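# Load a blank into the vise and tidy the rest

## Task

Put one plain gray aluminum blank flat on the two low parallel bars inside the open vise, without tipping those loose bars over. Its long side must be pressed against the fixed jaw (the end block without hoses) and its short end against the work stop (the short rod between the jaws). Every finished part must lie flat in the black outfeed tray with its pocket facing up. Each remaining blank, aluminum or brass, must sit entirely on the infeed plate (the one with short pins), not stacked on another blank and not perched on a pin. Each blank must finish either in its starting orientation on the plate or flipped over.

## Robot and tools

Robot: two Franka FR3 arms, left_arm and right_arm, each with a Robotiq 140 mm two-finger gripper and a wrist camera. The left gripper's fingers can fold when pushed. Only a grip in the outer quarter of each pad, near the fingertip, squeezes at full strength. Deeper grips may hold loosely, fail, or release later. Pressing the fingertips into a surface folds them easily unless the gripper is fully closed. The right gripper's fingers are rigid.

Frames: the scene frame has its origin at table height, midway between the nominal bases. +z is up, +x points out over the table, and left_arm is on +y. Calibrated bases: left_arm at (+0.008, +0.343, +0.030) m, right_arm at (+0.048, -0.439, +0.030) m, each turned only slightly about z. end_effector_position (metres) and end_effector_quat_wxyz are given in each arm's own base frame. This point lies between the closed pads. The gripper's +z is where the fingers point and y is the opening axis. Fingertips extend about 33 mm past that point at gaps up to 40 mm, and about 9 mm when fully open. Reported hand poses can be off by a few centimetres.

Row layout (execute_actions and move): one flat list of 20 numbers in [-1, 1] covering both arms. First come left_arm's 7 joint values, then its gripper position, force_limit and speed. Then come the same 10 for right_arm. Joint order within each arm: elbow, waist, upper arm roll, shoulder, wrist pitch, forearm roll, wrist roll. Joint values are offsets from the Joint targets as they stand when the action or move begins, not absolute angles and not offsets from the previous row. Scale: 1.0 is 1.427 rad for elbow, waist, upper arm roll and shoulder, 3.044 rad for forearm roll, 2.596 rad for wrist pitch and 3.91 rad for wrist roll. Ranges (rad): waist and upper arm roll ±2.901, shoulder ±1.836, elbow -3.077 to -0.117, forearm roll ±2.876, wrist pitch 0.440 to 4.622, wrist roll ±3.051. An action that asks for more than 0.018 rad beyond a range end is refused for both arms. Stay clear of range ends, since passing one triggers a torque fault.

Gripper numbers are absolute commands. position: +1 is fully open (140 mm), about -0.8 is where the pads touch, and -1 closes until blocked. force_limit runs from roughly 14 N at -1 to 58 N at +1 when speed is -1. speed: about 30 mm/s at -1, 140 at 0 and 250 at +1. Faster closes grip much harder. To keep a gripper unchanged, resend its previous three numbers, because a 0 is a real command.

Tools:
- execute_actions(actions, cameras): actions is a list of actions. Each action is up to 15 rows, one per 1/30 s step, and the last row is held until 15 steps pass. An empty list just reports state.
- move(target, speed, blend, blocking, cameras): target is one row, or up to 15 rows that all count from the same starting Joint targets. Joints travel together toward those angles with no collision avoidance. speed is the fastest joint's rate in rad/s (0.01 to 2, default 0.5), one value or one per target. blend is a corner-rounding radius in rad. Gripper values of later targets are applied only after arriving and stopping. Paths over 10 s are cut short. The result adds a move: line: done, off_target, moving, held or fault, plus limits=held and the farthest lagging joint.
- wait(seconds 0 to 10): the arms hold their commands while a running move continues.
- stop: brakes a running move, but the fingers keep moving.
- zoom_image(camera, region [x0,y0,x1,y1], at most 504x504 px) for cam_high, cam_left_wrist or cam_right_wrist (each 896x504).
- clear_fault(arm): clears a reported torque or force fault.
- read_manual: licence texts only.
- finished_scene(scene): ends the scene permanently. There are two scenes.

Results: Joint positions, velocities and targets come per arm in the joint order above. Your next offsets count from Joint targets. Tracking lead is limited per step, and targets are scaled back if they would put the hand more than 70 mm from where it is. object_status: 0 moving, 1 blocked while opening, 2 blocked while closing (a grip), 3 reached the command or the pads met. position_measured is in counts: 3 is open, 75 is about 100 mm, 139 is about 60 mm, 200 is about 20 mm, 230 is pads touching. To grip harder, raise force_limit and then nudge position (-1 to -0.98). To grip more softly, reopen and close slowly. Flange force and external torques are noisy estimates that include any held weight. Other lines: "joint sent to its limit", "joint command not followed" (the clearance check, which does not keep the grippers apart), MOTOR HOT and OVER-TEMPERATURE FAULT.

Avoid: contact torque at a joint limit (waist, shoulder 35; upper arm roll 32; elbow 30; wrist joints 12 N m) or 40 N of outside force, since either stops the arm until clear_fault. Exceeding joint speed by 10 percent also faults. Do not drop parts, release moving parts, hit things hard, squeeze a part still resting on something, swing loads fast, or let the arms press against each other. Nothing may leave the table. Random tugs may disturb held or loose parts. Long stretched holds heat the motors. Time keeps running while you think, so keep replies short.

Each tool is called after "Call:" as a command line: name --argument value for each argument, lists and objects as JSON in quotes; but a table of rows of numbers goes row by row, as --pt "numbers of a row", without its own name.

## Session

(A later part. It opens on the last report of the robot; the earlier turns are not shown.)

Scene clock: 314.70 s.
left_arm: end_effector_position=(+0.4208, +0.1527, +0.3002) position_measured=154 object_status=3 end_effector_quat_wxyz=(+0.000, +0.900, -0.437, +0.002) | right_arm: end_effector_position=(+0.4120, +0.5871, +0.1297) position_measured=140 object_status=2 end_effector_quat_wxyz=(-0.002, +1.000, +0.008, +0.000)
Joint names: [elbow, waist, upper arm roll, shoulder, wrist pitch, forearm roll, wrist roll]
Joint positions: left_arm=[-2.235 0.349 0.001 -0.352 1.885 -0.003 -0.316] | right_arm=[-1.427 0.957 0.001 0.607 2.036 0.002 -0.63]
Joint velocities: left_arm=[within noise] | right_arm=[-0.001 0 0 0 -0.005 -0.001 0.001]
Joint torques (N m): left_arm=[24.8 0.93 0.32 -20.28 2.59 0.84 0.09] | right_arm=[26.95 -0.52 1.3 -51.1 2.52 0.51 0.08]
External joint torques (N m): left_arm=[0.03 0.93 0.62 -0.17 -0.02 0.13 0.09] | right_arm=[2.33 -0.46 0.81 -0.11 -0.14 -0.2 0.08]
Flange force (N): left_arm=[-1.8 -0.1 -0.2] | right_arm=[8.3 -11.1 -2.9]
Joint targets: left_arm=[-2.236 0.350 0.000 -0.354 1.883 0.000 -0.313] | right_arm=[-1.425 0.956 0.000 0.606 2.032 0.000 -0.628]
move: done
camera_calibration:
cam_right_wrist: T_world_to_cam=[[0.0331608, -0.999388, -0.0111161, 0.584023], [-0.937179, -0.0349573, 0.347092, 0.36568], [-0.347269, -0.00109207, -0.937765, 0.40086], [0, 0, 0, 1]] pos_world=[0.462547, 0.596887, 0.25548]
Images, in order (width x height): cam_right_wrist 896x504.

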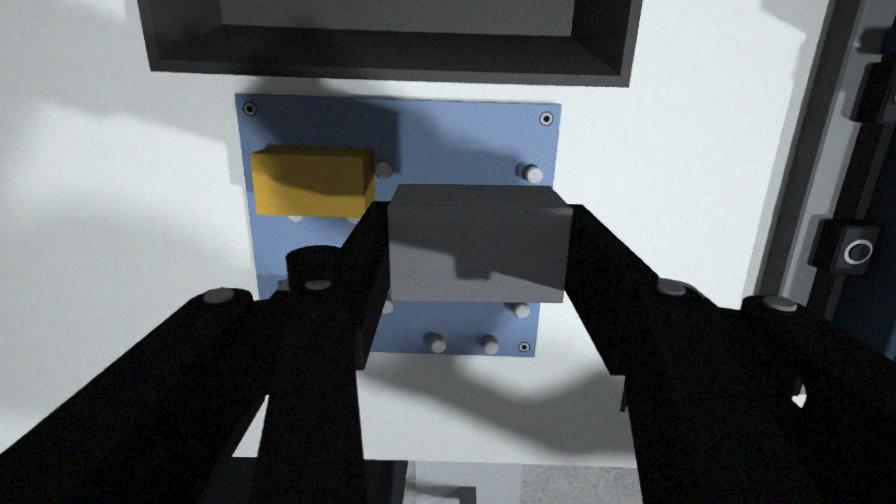

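Call:
move --target '[0.2205, -0.5891, 0, 0.2570, 0.0197, 0, 0.7581, -0.2, -0.05, -0.5, -0.4558, -0.2945, 0, -0.2822, 0.0952, 0, -0.1102, -1, -0.05, -1]' --speed 1.5 --cameras '["cam_left_wrist", "cam_right_wrist"]'

Scene clock: 343.60 s.
left_arm: end_effector_position=(+0.4950, -0.2652, +0.2698) position_measured=154 object_status=3 end_effector_quat_wxyz=(-0.001, +0.705, +0.709, -0.002) | right_arm: end_effector_position=(+0.4946, +0.2947, +0.1180) position_measured=140 object_status=2 end_effector_quat_wxyz=(+0.001, +1.000, +0.010, -0.004)
Joint names: [elbow, waist, upper arm roll, shoulder, wrist pitch, forearm roll, wrist roll]
Joint positions: left_arm=[-1.923 -0.489 -0.002 0.012 1.932 -0.003 2.646] | right_arm=[-2.075 0.537 -0.001 0.207 2.274 0.002 -1.056]
Joint velocities: left_arm=[0.001 0 0.002 -0.001 0 0.001 0.005] | right_arm=[within noise]
Joint torques (N m): left_arm=[24.97 0.29 1.07 -32.25 2.77 0.98 0.11] | right_arm=[24.77 -0.63 0.97 -38.64 2.97 0.41 -0.22]
External joint torques (N m): left_arm=[0.48 0.25 1.03 0.47 0.32 0.12 0.11] | right_arm=[1.96 -0.7 0.72 -1.01 0.34 -0.22 -0.22]
Flange force (N): left_arm=[-0.2 3.3 0.0] | right_arm=[4.1 -1.6 -2.3]
Joint targets: left_arm=[-1.921 -0.490 0.000 0.013 1.934 0.000 2.651] | right_arm=[-2.076 0.536 0.000 0.203 2.279 0.000 -1.059]
move: done
camera_calibration:
cam_left_wrist: T_world_to_cam=[[0.999985, 0.00483857, -0.00264855, -0.485956], [0.00545034, -0.940604, 0.339461, -0.335614], [-0.000848735, -0.33947, -0.940617, 0.307075], [0, 0, 0, 1]] pos_world=[0.488038, -0.209086, 0.401481]
cam_right_wrist: T_world_to_cam=[[0.0372468, -0.999293, -0.00509713, 0.286123], [-0.93458, -0.0366397, 0.353861, 0.435415], [-0.353798, -0.00841651, -0.935284, 0.423355], [0, 0, 0, 1]] pos_world=[0.546055, 0.305438, 0.24334]
Images, in order (width x height): cam_left_wrist 896x504, cam_right_wrist 896x504.

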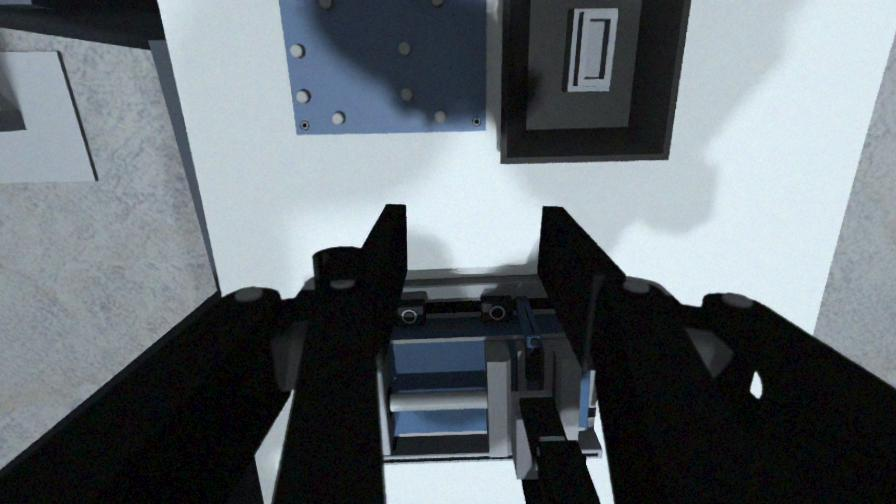

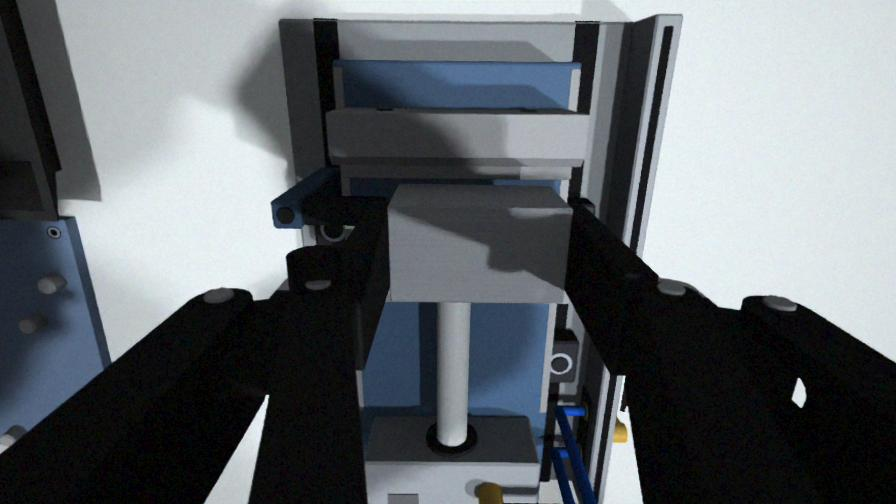

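Call:
zoom_image --camera "cam_left_wrist" --region '[380, 280, 620, 480]'

Call:
zoom_image --camera "cam_right_wrist" --region '[260, 90, 620, 310]'

Scaled by 2.100 from the camera's 896x504 image, which has a finer 1280x720 frame.

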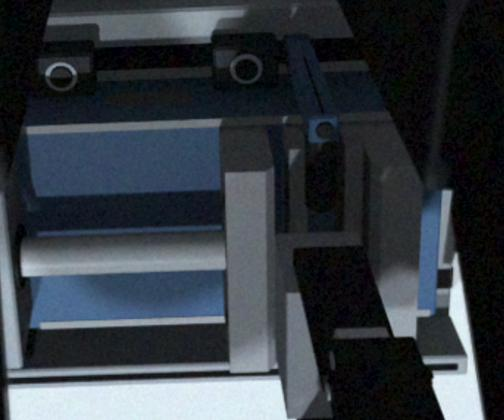

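Scaled by 1.400 from the camera's 896x504 image, which has a finer 1280x720 frame.

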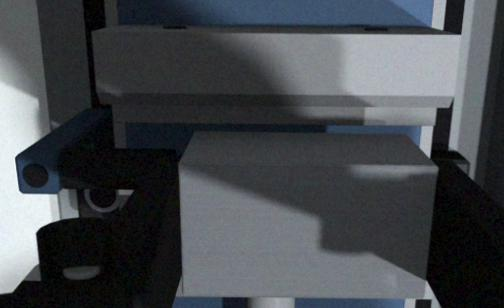

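Call:
move --pt "0 0 0 0 0 0 0 -0.2 -0.05 -0.5 -0.0385 -0.0317 0 -0.0275 0.0061 0 -0.0116 -1 -0.05 -1" --pt "0 0 0 0 0 0 0 -0.2 -0.05 -0.5 -0.0480 -0.0317 0 -0.0076 0.0223 0 -0.0116 -1 -0.05 -1" --speed '[0.15, 0.08]' --cameras '["cam_left_wrist", "cam_right_wrist"]'

Call:
zoom_image --camera "cam_left_wrist" --region '[440, 280, 640, 480]'

Scene clock: 393.07 s.
left_arm: end_effector_position=(+0.4951, -0.2652, +0.2699) position_measured=154 object_status=3 end_effector_quat_wxyz=(-0.001, +0.706, +0.708, -0.002) | right_arm: end_effector_position=(+0.4963, +0.2658, +0.1026) position_measured=140 object_status=2 end_effector_quat_wxyz=(+0.000, +1.000, +0.010, -0.001)
Joint names: [elbow, waist, upper arm roll, shoulder, wrist pitch, forearm roll, wrist roll]
Joint positions: left_arm=[-1.923 -0.489 -0.002 0.012 1.932 -0.003 2.648] | right_arm=[-2.143 0.491 0 0.192 2.333 0.002 -1.102]
Joint velocities: left_arm=[within noise] | right_arm=[-0.002 -0.001 0 0.001 0.003 0 0]
Joint torques (N m): left_arm=[24.84 0.25 1.04 -32.32 2.71 0.97 0.13] | right_arm=[23.72 -0.2 1.13 -36.4 2.75 0.46 -0.19]
External joint torques (N m): left_arm=[0.28 0.23 1.01 0.45 0.25 0.11 0.13] | right_arm=[1.35 -0.15 1 0.33 0.09 -0.14 -0.19]
Flange force (N): left_arm=[0.1 2.6 0.3] | right_arm=[5.1 -2.8 -0.2]
Joint targets: left_arm=[-1.921 -0.490 0.000 0.013 1.934 0.000 2.651] | right_arm=[-2.144 0.491 0.000 0.192 2.337 0.000 -1.104]
move: done
camera_calibration:
cam_left_wrist: T_world_to_cam=[[0.999993, 0.00296175, -0.00230923, -0.486711], [0.00356999, -0.94055, 0.339637, -0.334769], [-0.00116603, -0.339643, -0.940554, 0.307223], [0, 0, 0, 1]] pos_world=[0.488261, -0.209079, 0.401536]
cam_right_wrist: T_world_to_cam=[[0.0376077, -0.999261, -0.00788532, 0.257194], [-0.936428, -0.0379954, 0.348795, 0.443198], [-0.348837, -0.00573335, -0.937166, 0.406328], [0, 0, 0, 1]] pos_world=[0.547093, 0.276173, 0.228239]
Images, in order (width x height): cam_left_wrist 896x504, cam_right_wrist 896x504.

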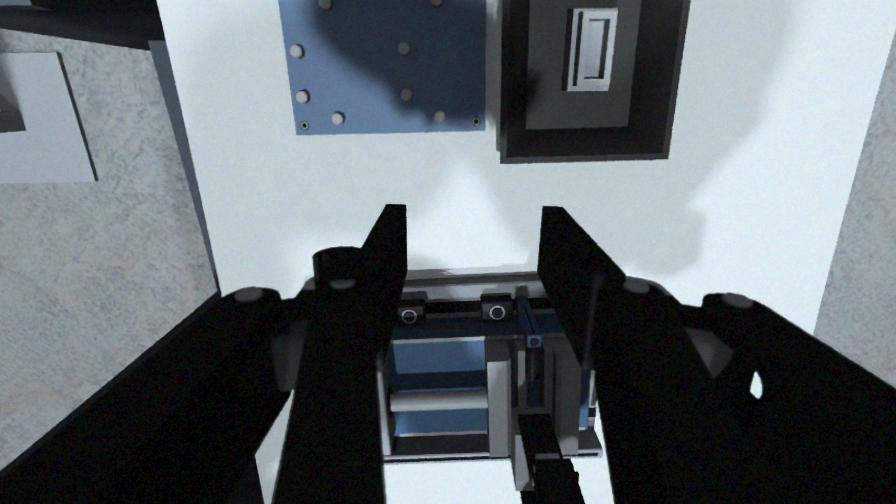

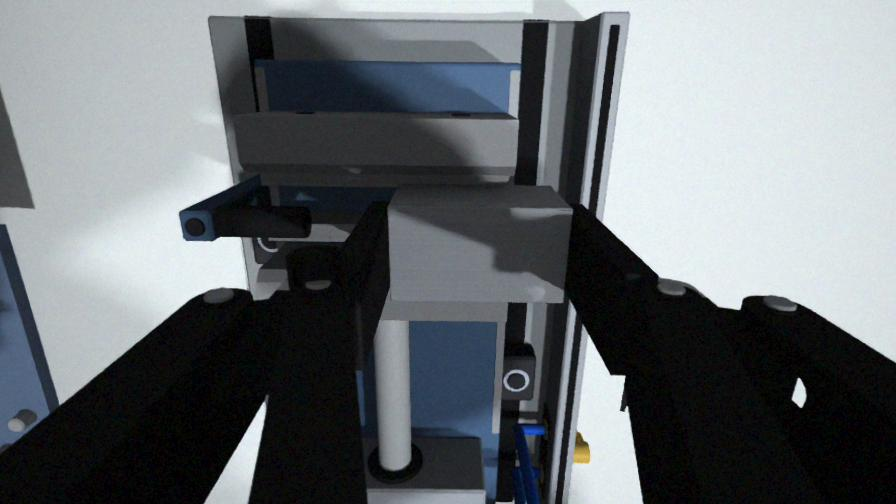

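Scaled by 2.520 from the camera's 896x504 image, which has a finer 1280x720 frame.

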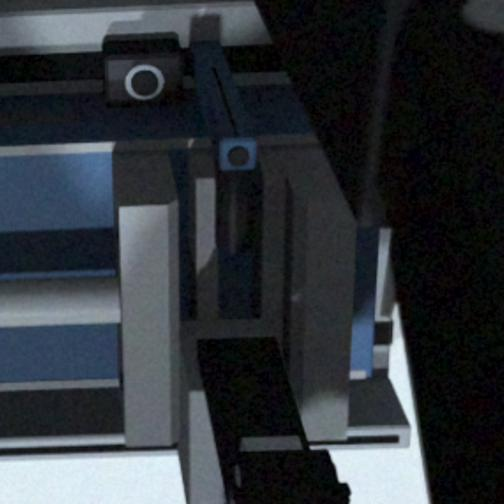

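Call:
move --target '[0,0,0,0,0,0,0,-0.2,-0.05,-0.5,0.0092,-0.00236,0,0.00648,-0.00152,0,-0.00084,-1,-0.05,-1]' --speed 0.1 --cameras '[]'

Scene clock: 413.73 s.
left_arm: end_effector_position=(+0.4952, -0.2652, +0.2699) position_measured=154 object_status=3 end_effector_quat_wxyz=(-0.001, +0.706, +0.708, -0.002) | right_arm: end_effector_position=(+0.4994, +0.2658, +0.1009) position_measured=140 object_status=2 end_effector_quat_wxyz=(+0.000, +1.000, +0.010, -0.001)
Joint names: [elbow, waist, upper arm roll, shoulder, wrist pitch, forearm roll, wrist roll]
Joint positions: left_arm=[-1.923 -0.489 -0.002 0.012 1.932 -0.003 2.648] | right_arm=[-2.134 0.489 0 0.202 2.334 0.002 -1.104]
Joint velocities: within noise
Joint torques (N m): left_arm=[24.81 0.3 1.07 -32.33 2.71 0.97 0.11] | right_arm=[25.09 -0.73 0.96 -36.81 2.77 0.48 -0.2]
External joint torques (N m): left_arm=[0.33 0.37 1.12 0.29 0.26 0.12 0.11] | right_arm=[2.81 -0.79 0.71 0.17 0.13 -0.11 -0.2]
Flange force (N): left_arm=[0.4 2.4 0.1] | right_arm=[10.0 -4.2 -1.4]
Joint targets: left_arm=[-1.921 -0.490 0.000 0.013 1.934 0.000 2.651] | right_arm=[-2.131 0.487 0.000 0.202 2.333 0.000 -1.108]
move: done
No camera images: "cameras" was empty.

Call:
move --target '[0,0,0,0,0,0,0,-0.2,-0.05,-0.5,-0.00318,0,0,0.0066,0.0054,0,0,-1,-0.05,-1]' --speed 0.1 --cameras '[]'

Call:
move --target '[0,0,0,0,0,0,0,-0.2,-0.05,-0.5,-0.00212,0,0,0.0044,0.0036,0,0,-1,-0.05,-1]' --speed 0.1 --cameras '["cam_left_wrist"]'

Scene clock: 416.90 s.
left_arm: end_effector_position=(+0.4952, -0.2652, +0.2699) position_measured=154 object_status=3 end_effector_quat_wxyz=(-0.001, +0.706, +0.708, -0.002) | right_arm: end_effector_position=(+0.5000, +0.2660, +0.0988) position_measured=140 object_status=2 end_effector_quat_wxyz=(+0.000, +1.000, +0.011, -0.001)
Joint names: [elbow, waist, upper arm roll, shoulder, wrist pitch, forearm roll, wrist roll]
Joint positions: left_arm=[-1.923 -0.489 -0.002 0.012 1.932 -0.003 2.648] | right_arm=[-2.134 0.489 0 0.207 2.339 0.002 -1.105]
Joint velocities: left_arm=[within noise] | right_arm=[0 0.001 -0.001 0.001 0.003 -0.001 0]
Joint torques (N m): left_arm=[24.77 0.24 1.06 -32.3 2.71 0.98 0.09] | right_arm=[23.1 -0.69 1.08 -34.3 3.4 0.45 -0.2]
External joint torques (N m): left_arm=[0.25 0.15 0.95 0.38 0.25 0.12 0.09] | right_arm=[0.87 -0.75 0.84 2.73 0.76 -0.15 -0.2]
Flange force (N): left_arm=[0.1 2.2 0.3] | right_arm=[8.8 -3.7 5.6]
Joint targets: left_arm=[-1.921 -0.490 0.000 0.013 1.934 0.000 2.651] | right_arm=[-2.135 0.487 0.000 0.211 2.347 0.000 -1.108]
move: done
No camera images: "cameras" was empty.

Scene clock: 417.60 s.
left_arm: end_effector_position=(+0.4952, -0.2652, +0.2699) position_measured=154 object_status=3 end_effector_quat_wxyz=(-0.001, +0.706, +0.708, -0.002) | right_arm: end_effector_position=(+0.5017, +0.2668, +0.0987) position_measured=140 object_status=2 end_effector_quat_wxyz=(-0.002, +1.000, +0.011, +0.002)
Joint names: [elbow, waist, upper arm roll, shoulder, wrist pitch, forearm roll, wrist roll]
Joint positions: left_arm=[-1.923 -0.489 -0.002 0.012 1.932 -0.003 2.648] | right_arm=[-2.134 0.489 0 0.208 2.346 0.002 -1.105]
Joint velocities: within noise
Joint torques (N m): left_arm=[24.78 0.32 1.05 -32.31 2.7 0.97 0.1] | right_arm=[21.33 -0.63 1.12 -31.19 3.68 0.45 -0.25]
External joint torques (N m): left_arm=[0.32 0.36 1.07 0.29 0.26 0.11 0.1] | right_arm=[-0.94 -0.74 0.82 5.95 1.02 -0.15 -0.25]
Flange force (N): left_arm=[0.4 2.4 0.1] | right_arm=[10.0 -4.2 12.7]
Joint targets: left_arm=[-1.921 -0.490 0.000 0.013 1.934 0.000 2.651] | right_arm=[-2.139 0.487 0.000 0.217 2.357 0.000 -1.108]
move: done
camera_calibration:
cam_left_wrist: T_world_to_cam=[[0.999994, 0.00288935, -0.00213436, -0.486861], [0.00344261, -0.940518, 0.339725, -0.334751], [-0.00102582, -0.33973, -0.940522, 0.307149], [0, 0, 0, 1]] pos_world=[0.488325, -0.209085, 0.401565]
Images, in order (width x height): cam_left_wrist 896x504.

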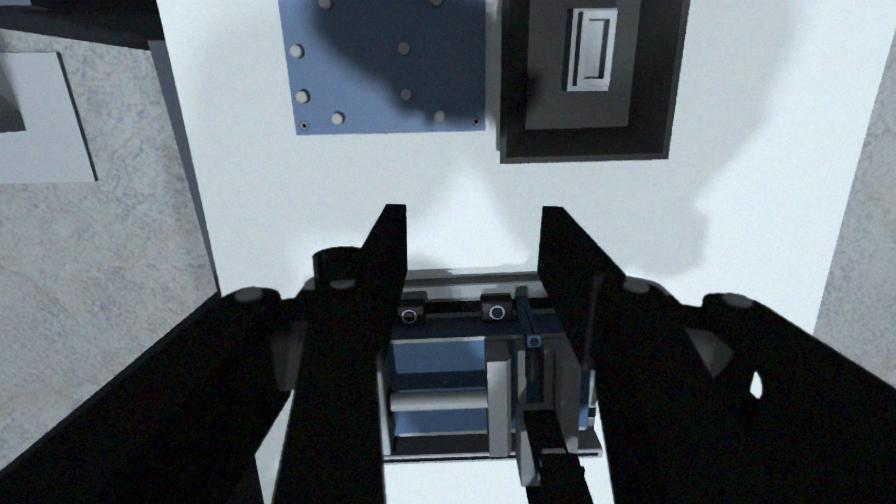

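Call:
move --target '[0,0,0,0,0,0,0,-0.2,-0.05,-0.5,0.00318,0,0,-0.0066,-0.0054,0,0,-1,-0.05,-1]' --speed 0.1 --cameras '["cam_left_wrist", "cam_right_wrist"]'

Call:
zoom_image --camera "cam_left_wrist" --region '[370, 260, 620, 504]'

Scene clock: 422.50 s.
left_arm: end_effector_position=(+0.4952, -0.2652, +0.2699) position_measured=154 object_status=3 end_effector_quat_wxyz=(-0.001, +0.706, +0.708, -0.002) | right_arm: end_effector_position=(+0.5017, +0.2668, +0.0987) position_measured=140 object_status=2 end_effector_quat_wxyz=(-0.002, +1.000, +0.011, +0.002)
Joint names: [elbow, waist, upper arm roll, shoulder, wrist pitch, forearm roll, wrist roll]
Joint positions: left_arm=[-1.923 -0.489 -0.002 0.012 1.932 -0.003 2.648] | right_arm=[-2.134 0.489 0 0.208 2.346 0.002 -1.105]
Joint velocities: within noise
Joint torques (N m): left_arm=[24.72 0.3 1.02 -32.37 2.7 0.97 0.11] | right_arm=[23.07 -0.76 0.45 -36.08 2.52 0.46 -0.21]
External joint torques (N m): left_arm=[0.22 0.4 1.11 0.32 0.24 0.12 0.11] | right_arm=[0.8 -0.83 0.19 1.07 -0.15 -0.13 -0.21]
Flange force (N): left_arm=[0.6 2.2 0.3] | right_arm=[5.8 -1.6 0.9]
Joint targets: left_arm=[-1.921 -0.490 0.000 0.013 1.934 0.000 2.651] | right_arm=[-2.134 0.487 0.000 0.208 2.343 0.000 -1.108]
move: done
camera_calibration:
cam_left_wrist: T_world_to_cam=[[0.999994, 0.0028722, -0.00207253, -0.48691], [0.0034055, -0.940507, 0.339756, -0.334749], [-0.000973386, -0.339761, -0.940511, 0.307121], [0, 0, 0, 1]] pos_world=[0.488346, -0.209087, 0.401575]
cam_right_wrist: T_world_to_cam=[[0.0383629, -0.999208, -0.0106116, 0.25788], [-0.93834, -0.0396732, 0.343429, 0.451511], [-0.343578, -0.00321762, -0.939119, 0.401492], [0, 0, 0, 1]] pos_world=[0.551722, 0.27688, 0.224723]
Images, in order (width x height): cam_left_wrist 896x504, cam_right_wrist 896x504.

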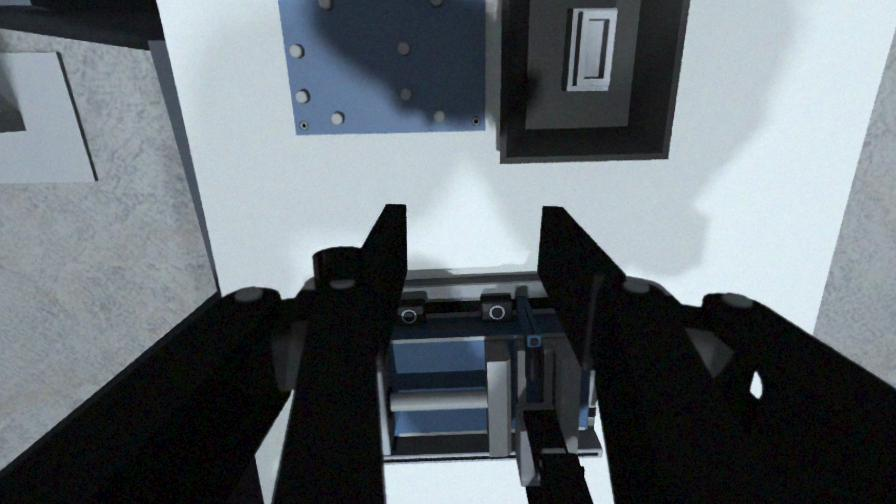

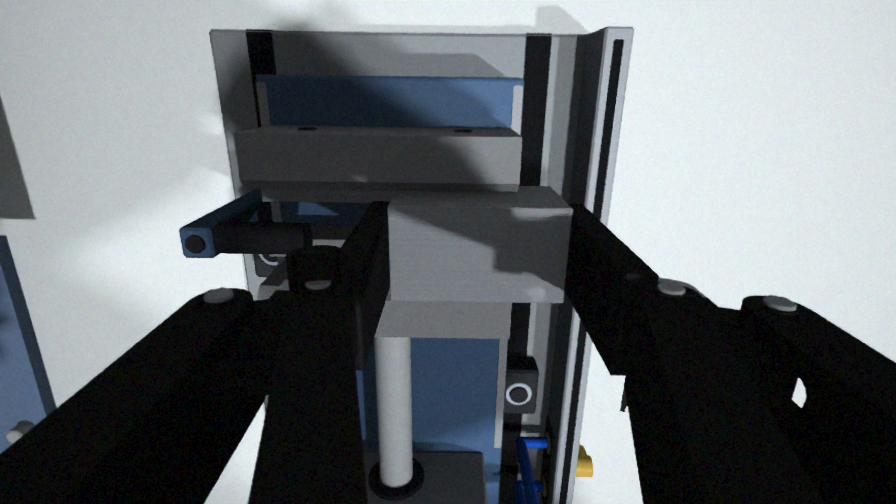

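Scaled by 2.016 from the camera's 896x504 image, which has a finer 1280x720 frame.

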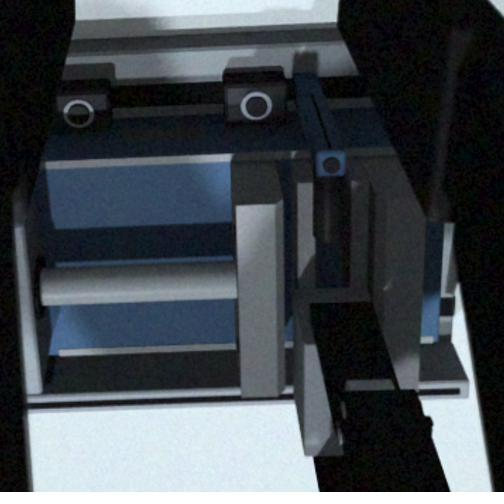

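Call:
move --pt "0 0 0 0 0 0 0 -0.2 -0.05 -0.5 0 0 0 0 0 0 0 0.0 -0.05 -1" --pt "0 0 0 0 0 0 0 -0.2 -0.05 -0.5 0.04259 0 0 -0.06559 -0.05946 0 0 0.0 -0.05 -1" --pt "0 0 0 0 0 0 0 -0.2 -0.05 -0.5 -0.02858 -0.06985 0 -0.1207 -0.05064 0 -0.02549 -1 -0.05 -0.3" --pt "0 0 0 0 0 0 0 -0.2 -0.05 -0.5 -0.06654 -0.06985 0 -0.06296 0.00196 0 -0.02549 -1 -0.05 -0.3" --speed '[0.3,0.3,0.4,0.3]' --cameras '["cam_left_wrist", "cam_right_wrist"]'

Scene clock: 446.10 s.
left_arm: end_effector_position=(+0.4953, -0.2652, +0.2699) position_measured=154 object_status=3 end_effector_quat_wxyz=(-0.001, +0.706, +0.708, -0.002) | right_arm: end_effector_position=(+0.4981, +0.2031, +0.1082) position_measured=232 object_status=3 end_effector_quat_wxyz=(+0.000, +1.000, +0.009, -0.002)
Joint names: [elbow, waist, upper arm roll, shoulder, wrist pitch, forearm roll, wrist roll]
Joint positions: left_arm=[-1.922 -0.489 -0.001 0.012 1.932 -0.003 2.649] | right_arm=[-2.228 0.389 -0.002 0.118 2.343 0.002 -1.204]
Joint velocities: left_arm=[within noise] | right_arm=[-0.001 -0.001 0 0.001 0.004 -0.001 0]
Joint torques (N m): left_arm=[24.72 0.34 1.04 -32.36 2.69 0.97 0.1] | right_arm=[23.58 -0.36 1.18 -33.58 2.92 0.48 -0.25]
External joint torques (N m): left_arm=[0.24 0.4 1.09 0.3 0.24 0.12 0.1] | right_arm=[1.31 -0.29 1.14 0.6 0.26 -0.12 -0.25]
Flange force (N): left_arm=[0.5 2.2 0.2] | right_arm=[5.6 -2.3 0.6]
Joint targets: left_arm=[-1.921 -0.490 0.000 0.013 1.934 0.000 2.651] | right_arm=[-2.229 0.388 0.000 0.118 2.348 0.000 -1.207]
move: done
camera_calibration:
cam_left_wrist: T_world_to_cam=[[0.999994, 0.00284744, -0.00199549, -0.486974], [0.00335607, -0.940494, 0.339794, -0.334746], [-0.000909198, -0.339799, -0.940498, 0.307087], [0, 0, 0, 1]] pos_world=[0.488373, -0.209092, 0.401588]
cam_right_wrist: T_world_to_cam=[[0.035906, -0.999328, -0.00733747, 0.19531], [-0.935941, -0.0362005, 0.35029, 0.439784], [-0.350321, -0.00571009, -0.936612, 0.412499], [0, 0, 0, 1]] pos_world=[0.549107, 0.213454, 0.233733]
Images, in order (width x height): cam_left_wrist 896x504, cam_right_wrist 896x504.

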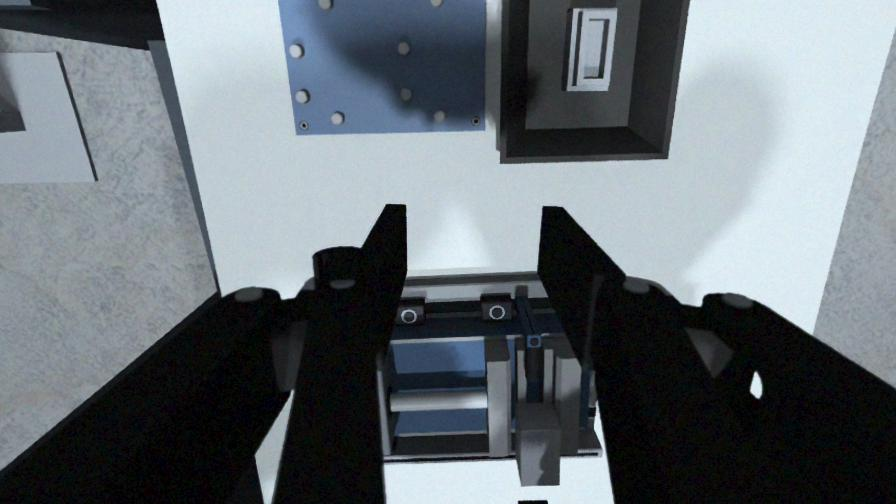

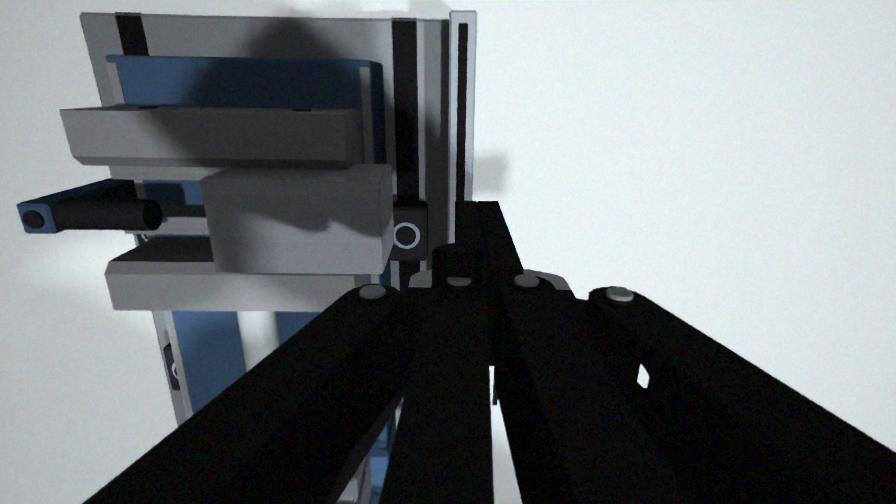

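Call:
move --target '[0,0,0,0,0,0,0,-0.2,-0.05,-0.5,0.04746,0.0422,0,0.03423,-0.00729,0,0.01542,-1,-0.05,-0.3]' --speed 0.07 --cameras '["cam_right_wrist"]'

Scene clock: 455.53 s.
left_arm: end_effector_position=(+0.4953, -0.2652, +0.2699) position_measured=154 object_status=3 end_effector_quat_wxyz=(-0.001, +0.706, +0.708, -0.001) | right_arm: end_effector_position=(+0.5040, +0.2400, +0.1089) position_measured=232 object_status=3 end_effector_quat_wxyz=(-0.001, +1.000, +0.012, +0.001)
Joint names: [elbow, waist, upper arm roll, shoulder, wrist pitch, forearm roll, wrist roll]
Joint positions: left_arm=[-1.922 -0.489 -0.001 0.012 1.932 -0.003 2.649] | right_arm=[-2.163 0.446 -0.002 0.165 2.332 0.002 -1.152]
Joint velocities: left_arm=[within noise] | right_arm=[-0.001 0.001 -0.001 -0.001 0 0 0.007]
Joint torques (N m): left_arm=[24.68 0.3 0.99 -32.38 2.68 0.96 0.1] | right_arm=[24.23 0.42 1.3 -34.68 2.49 0.49 0.07]
External joint torques (N m): left_arm=[0.12 0.33 1 0.5 0.23 0.1 0.1] | right_arm=[1.76 0.35 1.08 1.28 -0.19 -0.12 0.07]
Flange force (N): left_arm=[0.3 2.2 0.5] | right_arm=[8.6 -5.3 0.3]
Joint targets: left_arm=[-1.921 -0.490 0.000 0.013 1.934 0.000 2.651] | right_arm=[-2.161 0.448 0.000 0.167 2.329 0.000 -1.147]
move: done
camera_calibration:
cam_right_wrist: T_world_to_cam=[[0.0413053, -0.999097, -0.00995934, 0.22951], [-0.938098, -0.0422105, 0.34379, 0.449585], [-0.343899, -0.0048575, -0.938994, 0.41231], [0, 0, 0, 1]] pos_world=[0.554067, 0.250283, 0.23488]
Images, in order (width x height): cam_right_wrist 896x504.

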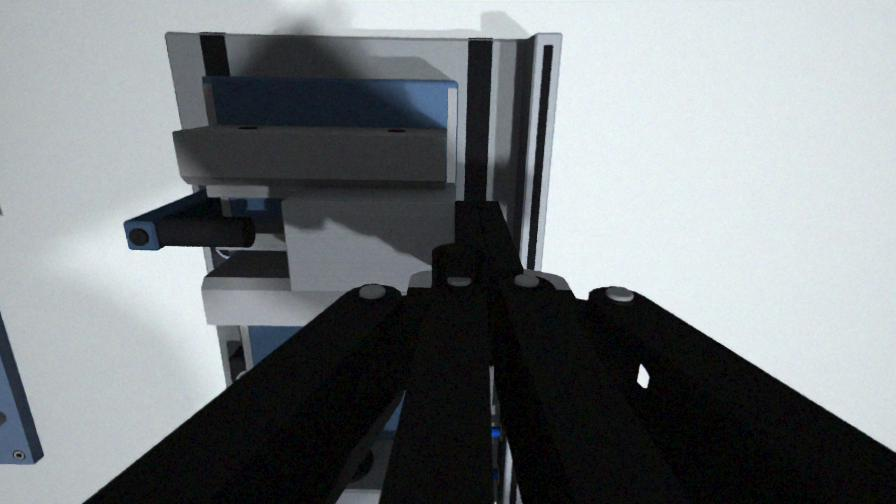

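Call:
move --target '[0,0,0,0,0,0,0,-0.2,-0.05,-0.5,0.0096,0.01041,0,0.00696,-0.00146,0,0.0038,-1,-0.05,-0.3]' --speed 0.04 --cameras '["cam_right_wrist"]'

Scene clock: 458.63 s.
left_arm: end_effector_position=(+0.4953, -0.2652, +0.2699) position_measured=154 object_status=3 end_effector_quat_wxyz=(-0.001, +0.706, +0.708, -0.001) | right_arm: end_effector_position=(+0.5037, +0.2490, +0.1089) position_measured=232 object_status=3 end_effector_quat_wxyz=(-0.001, +1.000, +0.012, +0.001)
Joint names: [elbow, waist, upper arm roll, shoulder, wrist pitch, forearm roll, wrist roll]
Joint positions: left_arm=[-1.922 -0.489 -0.001 0.012 1.932 -0.003 2.649] | right_arm=[-2.149 0.46 -0.002 0.175 2.328 0.002 -1.137]
Joint velocities: left_arm=[within noise] | right_arm=[0 0.002 0.001 0.001 0 -0.001 0.006]
Joint torques (N m): left_arm=[24.71 0.27 0.98 -32.37 2.67 0.98 0.09] | right_arm=[24.13 0.51 1.24 -34.95 2.52 0.5 0.1]
External joint torques (N m): left_arm=[0.18 0.29 0.98 0.4 0.21 0.13 0.09] | right_arm=[1.71 0.5 1.08 1.23 -0.15 -0.11 0.1]
Flange force (N): left_arm=[0.3 2.1 0.3] | right_arm=[8.2 -5.5 0.4]
Joint targets: left_arm=[-1.921 -0.490 0.000 0.013 1.934 0.000 2.651] | right_arm=[-2.148 0.463 0.000 0.177 2.325 0.000 -1.132]
move: done
camera_calibration:
cam_right_wrist: T_world_to_cam=[[0.0412437, -0.9991, -0.00992191, 0.238577], [-0.938042, -0.0421389, 0.343951, 0.449607], [-0.344059, -0.00487863, -0.938935, 0.412263], [0, 0, 0, 1]] pos_world=[0.553753, 0.259319, 0.234813]
Images, in order (width x height): cam_right_wrist 896x504.

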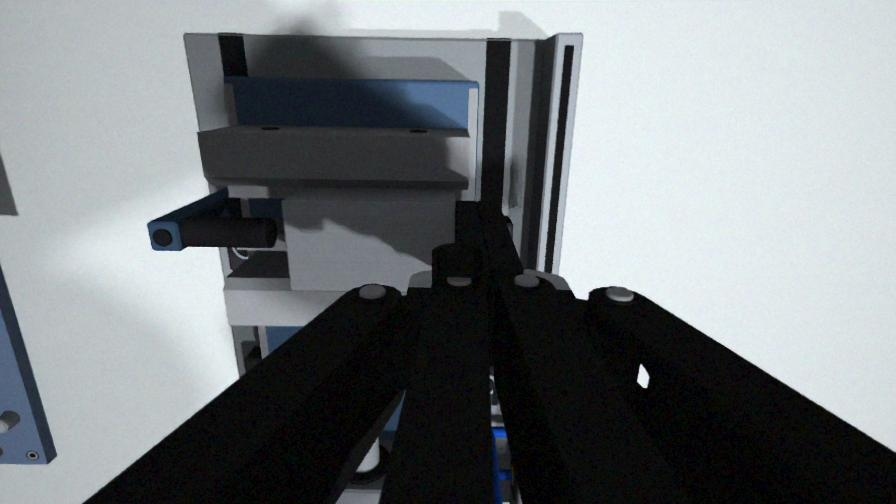

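Call:
move --target '[0,0,0,0,0,0,0,-0.2,-0.05,-0.5,0.0075,0.0081,0,0.0054,-0.00113,0,0.00295,-1,-0.05,-0.3]' --speed 0.03 --cameras '["cam_right_wrist", "cam_left_wrist"]'

Scene clock: 462.07 s.
left_arm: end_effector_position=(+0.4953, -0.2652, +0.2699) position_measured=154 object_status=3 end_effector_quat_wxyz=(-0.001, +0.706, +0.708, -0.001) | right_arm: end_effector_position=(+0.5034, +0.2562, +0.1089) position_measured=232 object_status=3 end_effector_quat_wxyz=(-0.001, +1.000, +0.012, +0.001)
Joint names: [elbow, waist, upper arm roll, shoulder, wrist pitch, forearm roll, wrist roll]
Joint positions: left_arm=[-1.922 -0.489 -0.001 0.012 1.932 -0.003 2.649] | right_arm=[-2.139 0.472 -0.002 0.183 2.325 0.002 -1.126]
Joint velocities: left_arm=[within noise] | right_arm=[0.002 0.001 -0.001 0.001 0 0 0.006]
Joint torques (N m): left_arm=[24.71 0.29 0.99 -32.39 2.68 0.97 0.08] | right_arm=[24.75 0.53 1.27 -35.23 2.52 0.5 0.15]
External joint torques (N m): left_arm=[0.2 0.36 1.04 0.34 0.23 0.12 0.08] | right_arm=[2.38 0.55 1.13 1.18 -0.12 -0.11 0.15]
Flange force (N): left_arm=[0.4 2.1 0.3] | right_arm=[10.2 -6.8 -0.1]
Joint targets: left_arm=[-1.921 -0.490 0.000 0.013 1.934 0.000 2.651] | right_arm=[-2.137 0.474 0.000 0.185 2.322 0.000 -1.121]
move: done
camera_calibration:
cam_left_wrist: T_world_to_cam=[[0.999994, 0.00282362, -0.00191727, -0.487038], [0.00330713, -0.94048, 0.339833, -0.334743], [-0.000843594, -0.339838, -0.940484, 0.307051], [0, 0, 0, 1]] pos_world=[0.488401, -0.209096, 0.4016]
cam_right_wrist: T_world_to_cam=[[0.0413777, -0.999093, -0.010014, 0.245645], [-0.938087, -0.0422971, 0.343807, 0.449726], [-0.343919, -0.0048319, -0.938987, 0.412111], [0, 0, 0, 1]] pos_world=[0.553451, 0.266435, 0.234808]
Images, in order (width x height): cam_left_wrist 896x504, cam_right_wrist 896x504.

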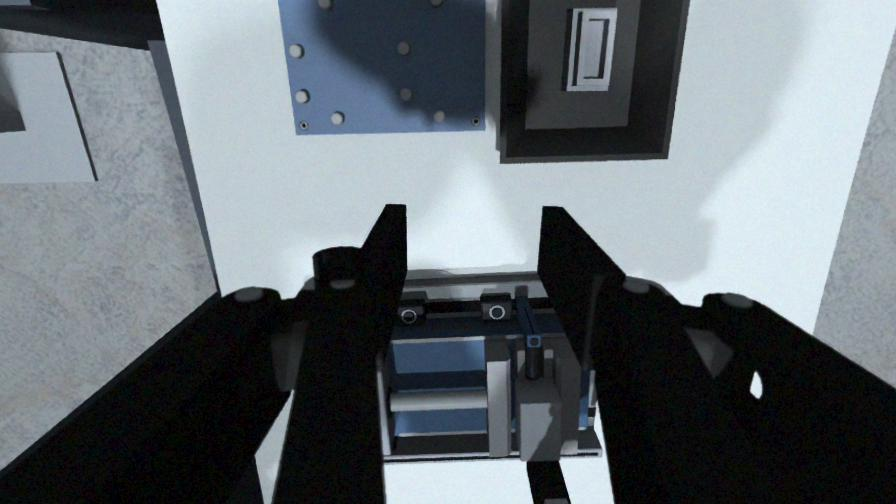

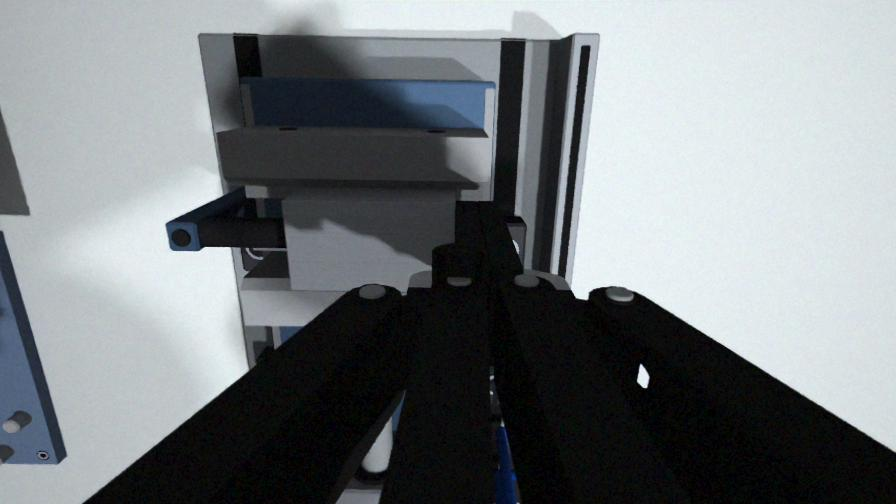

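Call:
move --target '[0,0,0,0,0,0,0,-0.2,-0.05,-0.5,0.0043,0.00463,0,0.0031,-0.00065,0,0.0017,-1,-0.05,-0.3]' --speed 0.02 --cameras '["cam_right_wrist", "cam_left_wrist"]'

Call:
zoom_image --camera "cam_left_wrist" --region '[480, 300, 620, 480]'

Scene clock: 464.70 s.
left_arm: end_effector_position=(+0.4953, -0.2652, +0.2699) position_measured=154 object_status=3 end_effector_quat_wxyz=(-0.001, +0.706, +0.708, -0.001) | right_arm: end_effector_position=(+0.5032, +0.2602, +0.1089) position_measured=232 object_status=3 end_effector_quat_wxyz=(-0.001, +1.000, +0.012, +0.002)
Joint names: [elbow, waist, upper arm roll, shoulder, wrist pitch, forearm roll, wrist roll]
Joint positions: left_arm=[-1.922 -0.489 -0.001 0.012 1.932 -0.003 2.649] | right_arm=[-2.133 0.479 -0.002 0.187 2.324 0.002 -1.119]
Joint velocities: left_arm=[within noise] | right_arm=[0.001 0 0 0.001 -0.001 -0.001 0.004]
Joint torques (N m): left_arm=[24.7 0.31 0.99 -32.4 2.68 0.97 0.09] | right_arm=[24.43 0.46 1.33 -35.41 2.48 0.51 0.15]
External joint torques (N m): left_arm=[0.17 0.45 1.11 0.38 0.23 0.13 0.09] | right_arm=[1.89 0.68 1.37 1.36 -0.2 -0.1 0.15]
Flange force (N): left_arm=[0.6 2.2 0.4] | right_arm=[8.9 -6.6 0.3]
Joint targets: left_arm=[-1.921 -0.490 0.000 0.013 1.934 0.000 2.651] | right_arm=[-2.131 0.481 0.000 0.189 2.320 0.000 -1.114]
move: done
camera_calibration:
cam_left_wrist: T_world_to_cam=[[0.999994, 0.00281908, -0.00190141, -0.487051], [0.00329748, -0.940477, 0.339841, -0.334743], [-0.000830191, -0.339846, -0.940481, 0.307044], [0, 0, 0, 1]] pos_world=[0.488407, -0.209097, 0.401602]
cam_right_wrist: T_world_to_cam=[[0.041059, -0.999106, -0.0101107, 0.24989], [-0.938161, -0.042032, 0.343639, 0.449727], [-0.343757, -0.00462405, -0.939047, 0.411941], [0, 0, 0, 1]] pos_world=[0.553263, 0.270475, 0.234814]
Images, in order (width x height): cam_left_wrist 896x504, cam_right_wrist 896x504.

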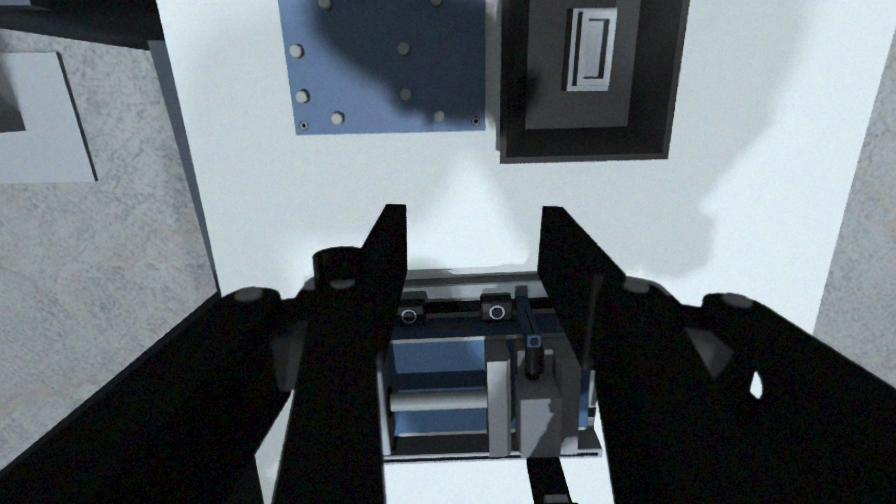

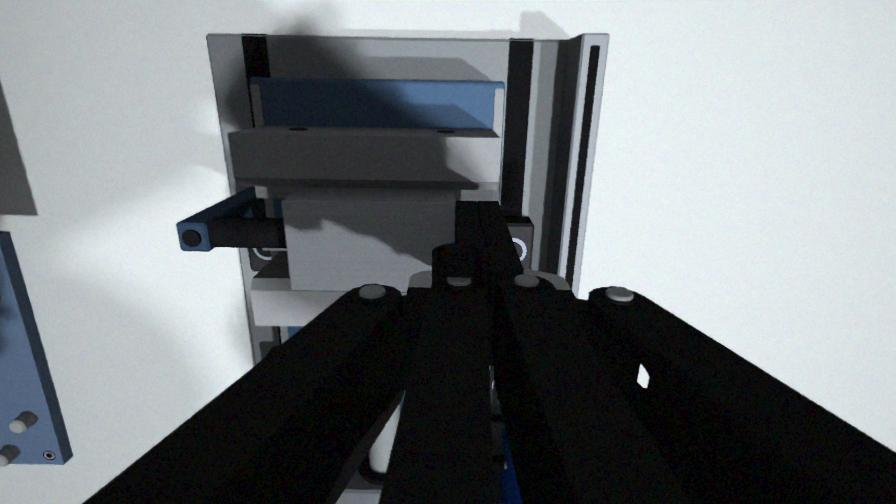

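Scaled by 2.800 from the camera's 896x504 image, which has a finer 1280x720 frame.

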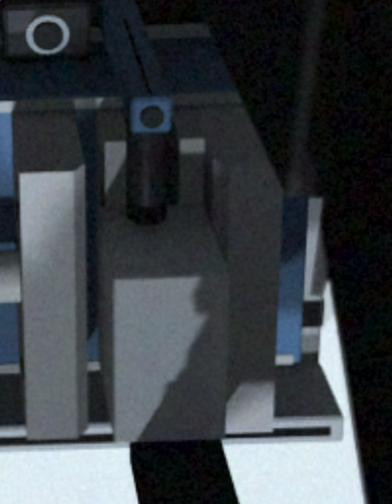

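Call:
move --target '[0,0,0,0,0,0,0,-0.2,-0.05,-0.5,0.0064,0.00694,0,0.00464,-0.00097,0,0.00253,-1,-0.05,-0.3]' --speed 0.03 --cameras '["cam_left_wrist"]'

Call:
zoom_image --camera "cam_left_wrist" --region '[480, 300, 620, 480]'

Scene clock: 473.20 s.
left_arm: end_effector_position=(+0.4953, -0.2653, +0.2699) position_measured=154 object_status=3 end_effector_quat_wxyz=(-0.001, +0.706, +0.708, -0.001) | right_arm: end_effector_position=(+0.5030, +0.2643, +0.1088) position_measured=232 object_status=3 end_effector_quat_wxyz=(+0.000, +1.000, +0.011, +0.001)
Joint names: [elbow, waist, upper arm roll, shoulder, wrist pitch, forearm roll, wrist roll]
Joint positions: left_arm=[-1.922 -0.489 -0.001 0.012 1.932 -0.003 2.649] | right_arm=[-2.124 0.486 -0.002 0.193 2.319 0 -1.11]
Joint velocities: left_arm=[within noise] | right_arm=[0.002 0 -0.001 0.001 -0.002 0 0.007]
Joint torques (N m): left_arm=[24.69 0.3 1.02 -32.38 2.68 0.98 0.1] | right_arm=[24.53 2.02 2.61 -35.01 2.87 0.91 0.03]
External joint torques (N m): left_arm=[0.27 0.38 1.08 0.2 0.23 0.13 0.1] | right_arm=[2.17 2.02 2.45 1.65 0.23 0.3 0.03]
Flange force (N): left_arm=[0.6 2.0 0.1] | right_arm=[9.2 -8.9 1.5]
Joint targets: left_arm=[-1.921 -0.490 0.000 0.013 1.934 0.000 2.651] | right_arm=[-2.122 0.491 0.000 0.196 2.318 0.000 -1.104]
move: done
camera_calibration:
cam_left_wrist: T_world_to_cam=[[0.999994, 0.00281282, -0.00187764, -0.48707], [0.00328352, -0.940473, 0.339853, -0.334742], [-0.000809927, -0.339858, -0.940477, 0.307033], [0, 0, 0, 1]] pos_world=[0.488415, -0.209099, 0.401606]
Images, in order (width x height): cam_left_wrist 896x504.

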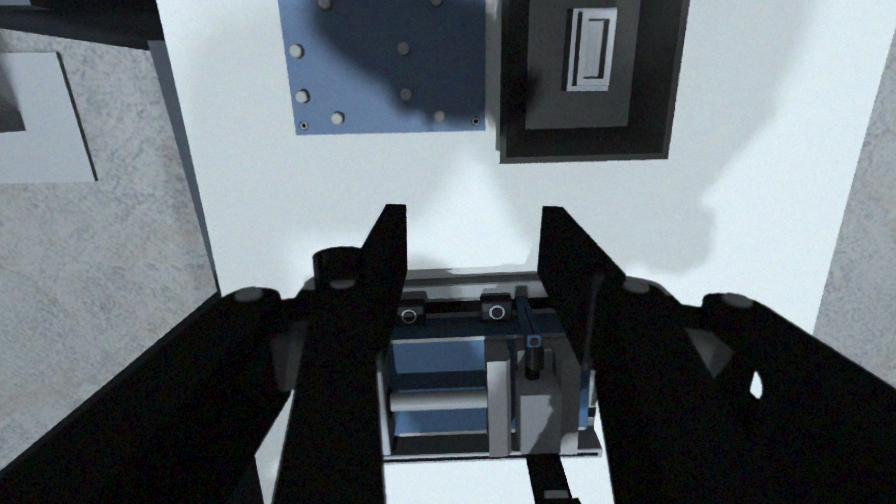

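Scaled by 2.800 from the camera's 896x504 image, which has a finer 1280x720 frame.

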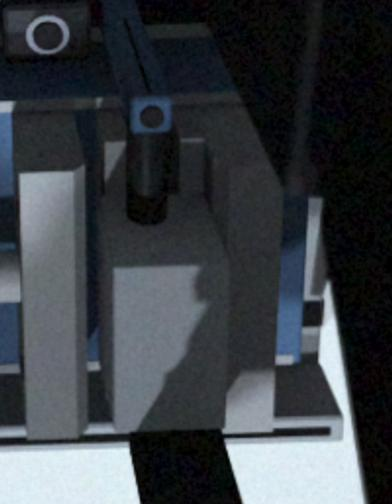

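Call:
move --target '[0,0,0,0,0,0,0,-0.2,-0.05,-0.5,0.0055,0.0029,0,0.0039,-0.0009,0,0.0009,-1,-0.05,-0.3]' --speed 0.03 --cameras '[]'

Scene clock: 475.93 s.
left_arm: end_effector_position=(+0.4953, -0.2653, +0.2699) position_measured=154 object_status=3 end_effector_quat_wxyz=(-0.001, +0.706, +0.708, -0.001) | right_arm: end_effector_position=(+0.5032, +0.2644, +0.1086) position_measured=232 object_status=3 end_effector_quat_wxyz=(+0.001, +1.000, +0.010, -0.001)
Joint names: [elbow, waist, upper arm roll, shoulder, wrist pitch, forearm roll, wrist roll]
Joint positions: left_arm=[-1.922 -0.489 -0.001 0.012 1.932 -0.003 2.649] | right_arm=[-2.117 0.489 -0.004 0.198 2.312 -0.001 -1.106]
Joint velocities: left_arm=[within noise] | right_arm=[0.004 0 -0.001 0.002 -0.002 0 0.003]
Joint torques (N m): left_arm=[24.67 0.36 1.01 -32.4 2.67 0.96 0.1] | right_arm=[25.54 3.31 3.69 -35.3 3.52 1.33 0.27]
External joint torques (N m): left_arm=[0.25 0.3 0.94 0.19 0.23 0.1 0.1] | right_arm=[2.94 3.32 3.54 1.93 0.85 0.71 0.27]
Flange force (N): left_arm=[0.5 1.8 0.2] | right_arm=[10.7 -12.6 2.7]
Joint targets: left_arm=[-1.921 -0.490 0.000 0.013 1.934 0.000 2.651] | right_arm=[-2.114 0.495 0.000 0.201 2.316 0.000 -1.101]
move: done
No camera images: "cameras" was empty.

Call:
move --pt "0 0 0 0 0 0 0 -0.2 -0.05 -0.5 0.0069 -0.00177 0 0.00486 -0.00114 0 -0.00063 -1 -0.05 -0.3" --pt "0 0 0 0 0 0 0 -0.2 -0.05 -0.5 -0.00164 -0.01103 0 -0.00132 0.00016 0 -0.00401 -1 -0.05 -0.3" --pt "0 0 0 0 0 0 0 -0.2 -0.05 -0.5 0.0325 -0.01103 0 -0.0538 -0.0474 0 -0.00401 -1 -0.05 -0.3" --speed '[0.03,0.06,0.3]' --cameras '["cam_right_wrist"]'

Call:
finished_scene --scene 1

Scene clock: 491.17 s.
left_arm: end_effector_position=(+0.4953, -0.2653, +0.2699) position_measured=154 object_status=3 end_effector_quat_wxyz=(-0.001, +0.706, +0.708, -0.001) | right_arm: end_effector_position=(+0.5071, +0.2628, +0.1623) position_measured=232 object_status=3 end_effector_quat_wxyz=(-0.001, +1.000, +0.011, +0.003)
Joint names: [elbow, waist, upper arm roll, shoulder, wrist pitch, forearm roll, wrist roll]
Joint positions: left_arm=[-1.922 -0.489 -0.001 0.012 1.932 -0.003 2.649] | right_arm=[-2.068 0.481 -0.002 0.124 2.198 -0.002 -1.113]
Joint velocities: left_arm=[within noise] | right_arm=[0.001 0 0 0.001 -0.003 0 0.001]
Joint torques (N m): left_arm=[24.67 0.3 0.97 -32.38 2.67 0.98 0.12] | right_arm=[24.99 -0.76 1.11 -34.96 2.37 0.88 -0.16]
External joint torques (N m): left_arm=[0.21 0.2 0.87 0.24 0.23 0.12 0.12] | right_arm=[1.39 -0.82 0.94 0.7 -0.29 0.21 -0.16]
Flange force (N): left_arm=[0.4 1.8 0.2] | right_arm=[6.9 -2.9 -1.4]
Joint targets: left_arm=[-1.921 -0.490 0.000 0.013 1.934 0.000 2.651] | right_arm=[-2.067 0.479 0.000 0.124 2.192 0.000 -1.116]
move: done
camera_calibration:
cam_right_wrist: T_world_to_cam=[[0.039247, -0.999191, -0.00874682, 0.253561], [-0.939336, -0.0398782, 0.340672, 0.435664], [-0.340745, -0.00515415, -0.940142, 0.462272], [0, 0, 0, 1]] pos_world=[0.556801, 0.273112, 0.2884]
Images, in order (width x height): cam_right_wrist 896x504.

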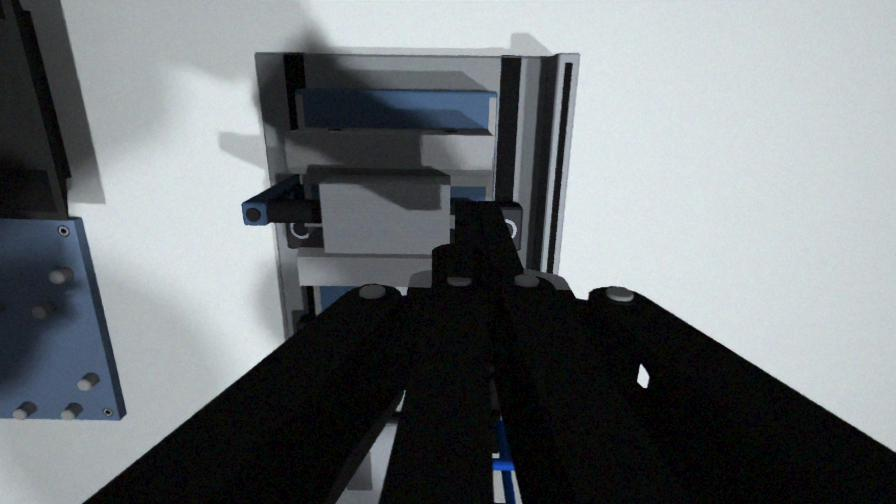

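The scene is finished: the task was done.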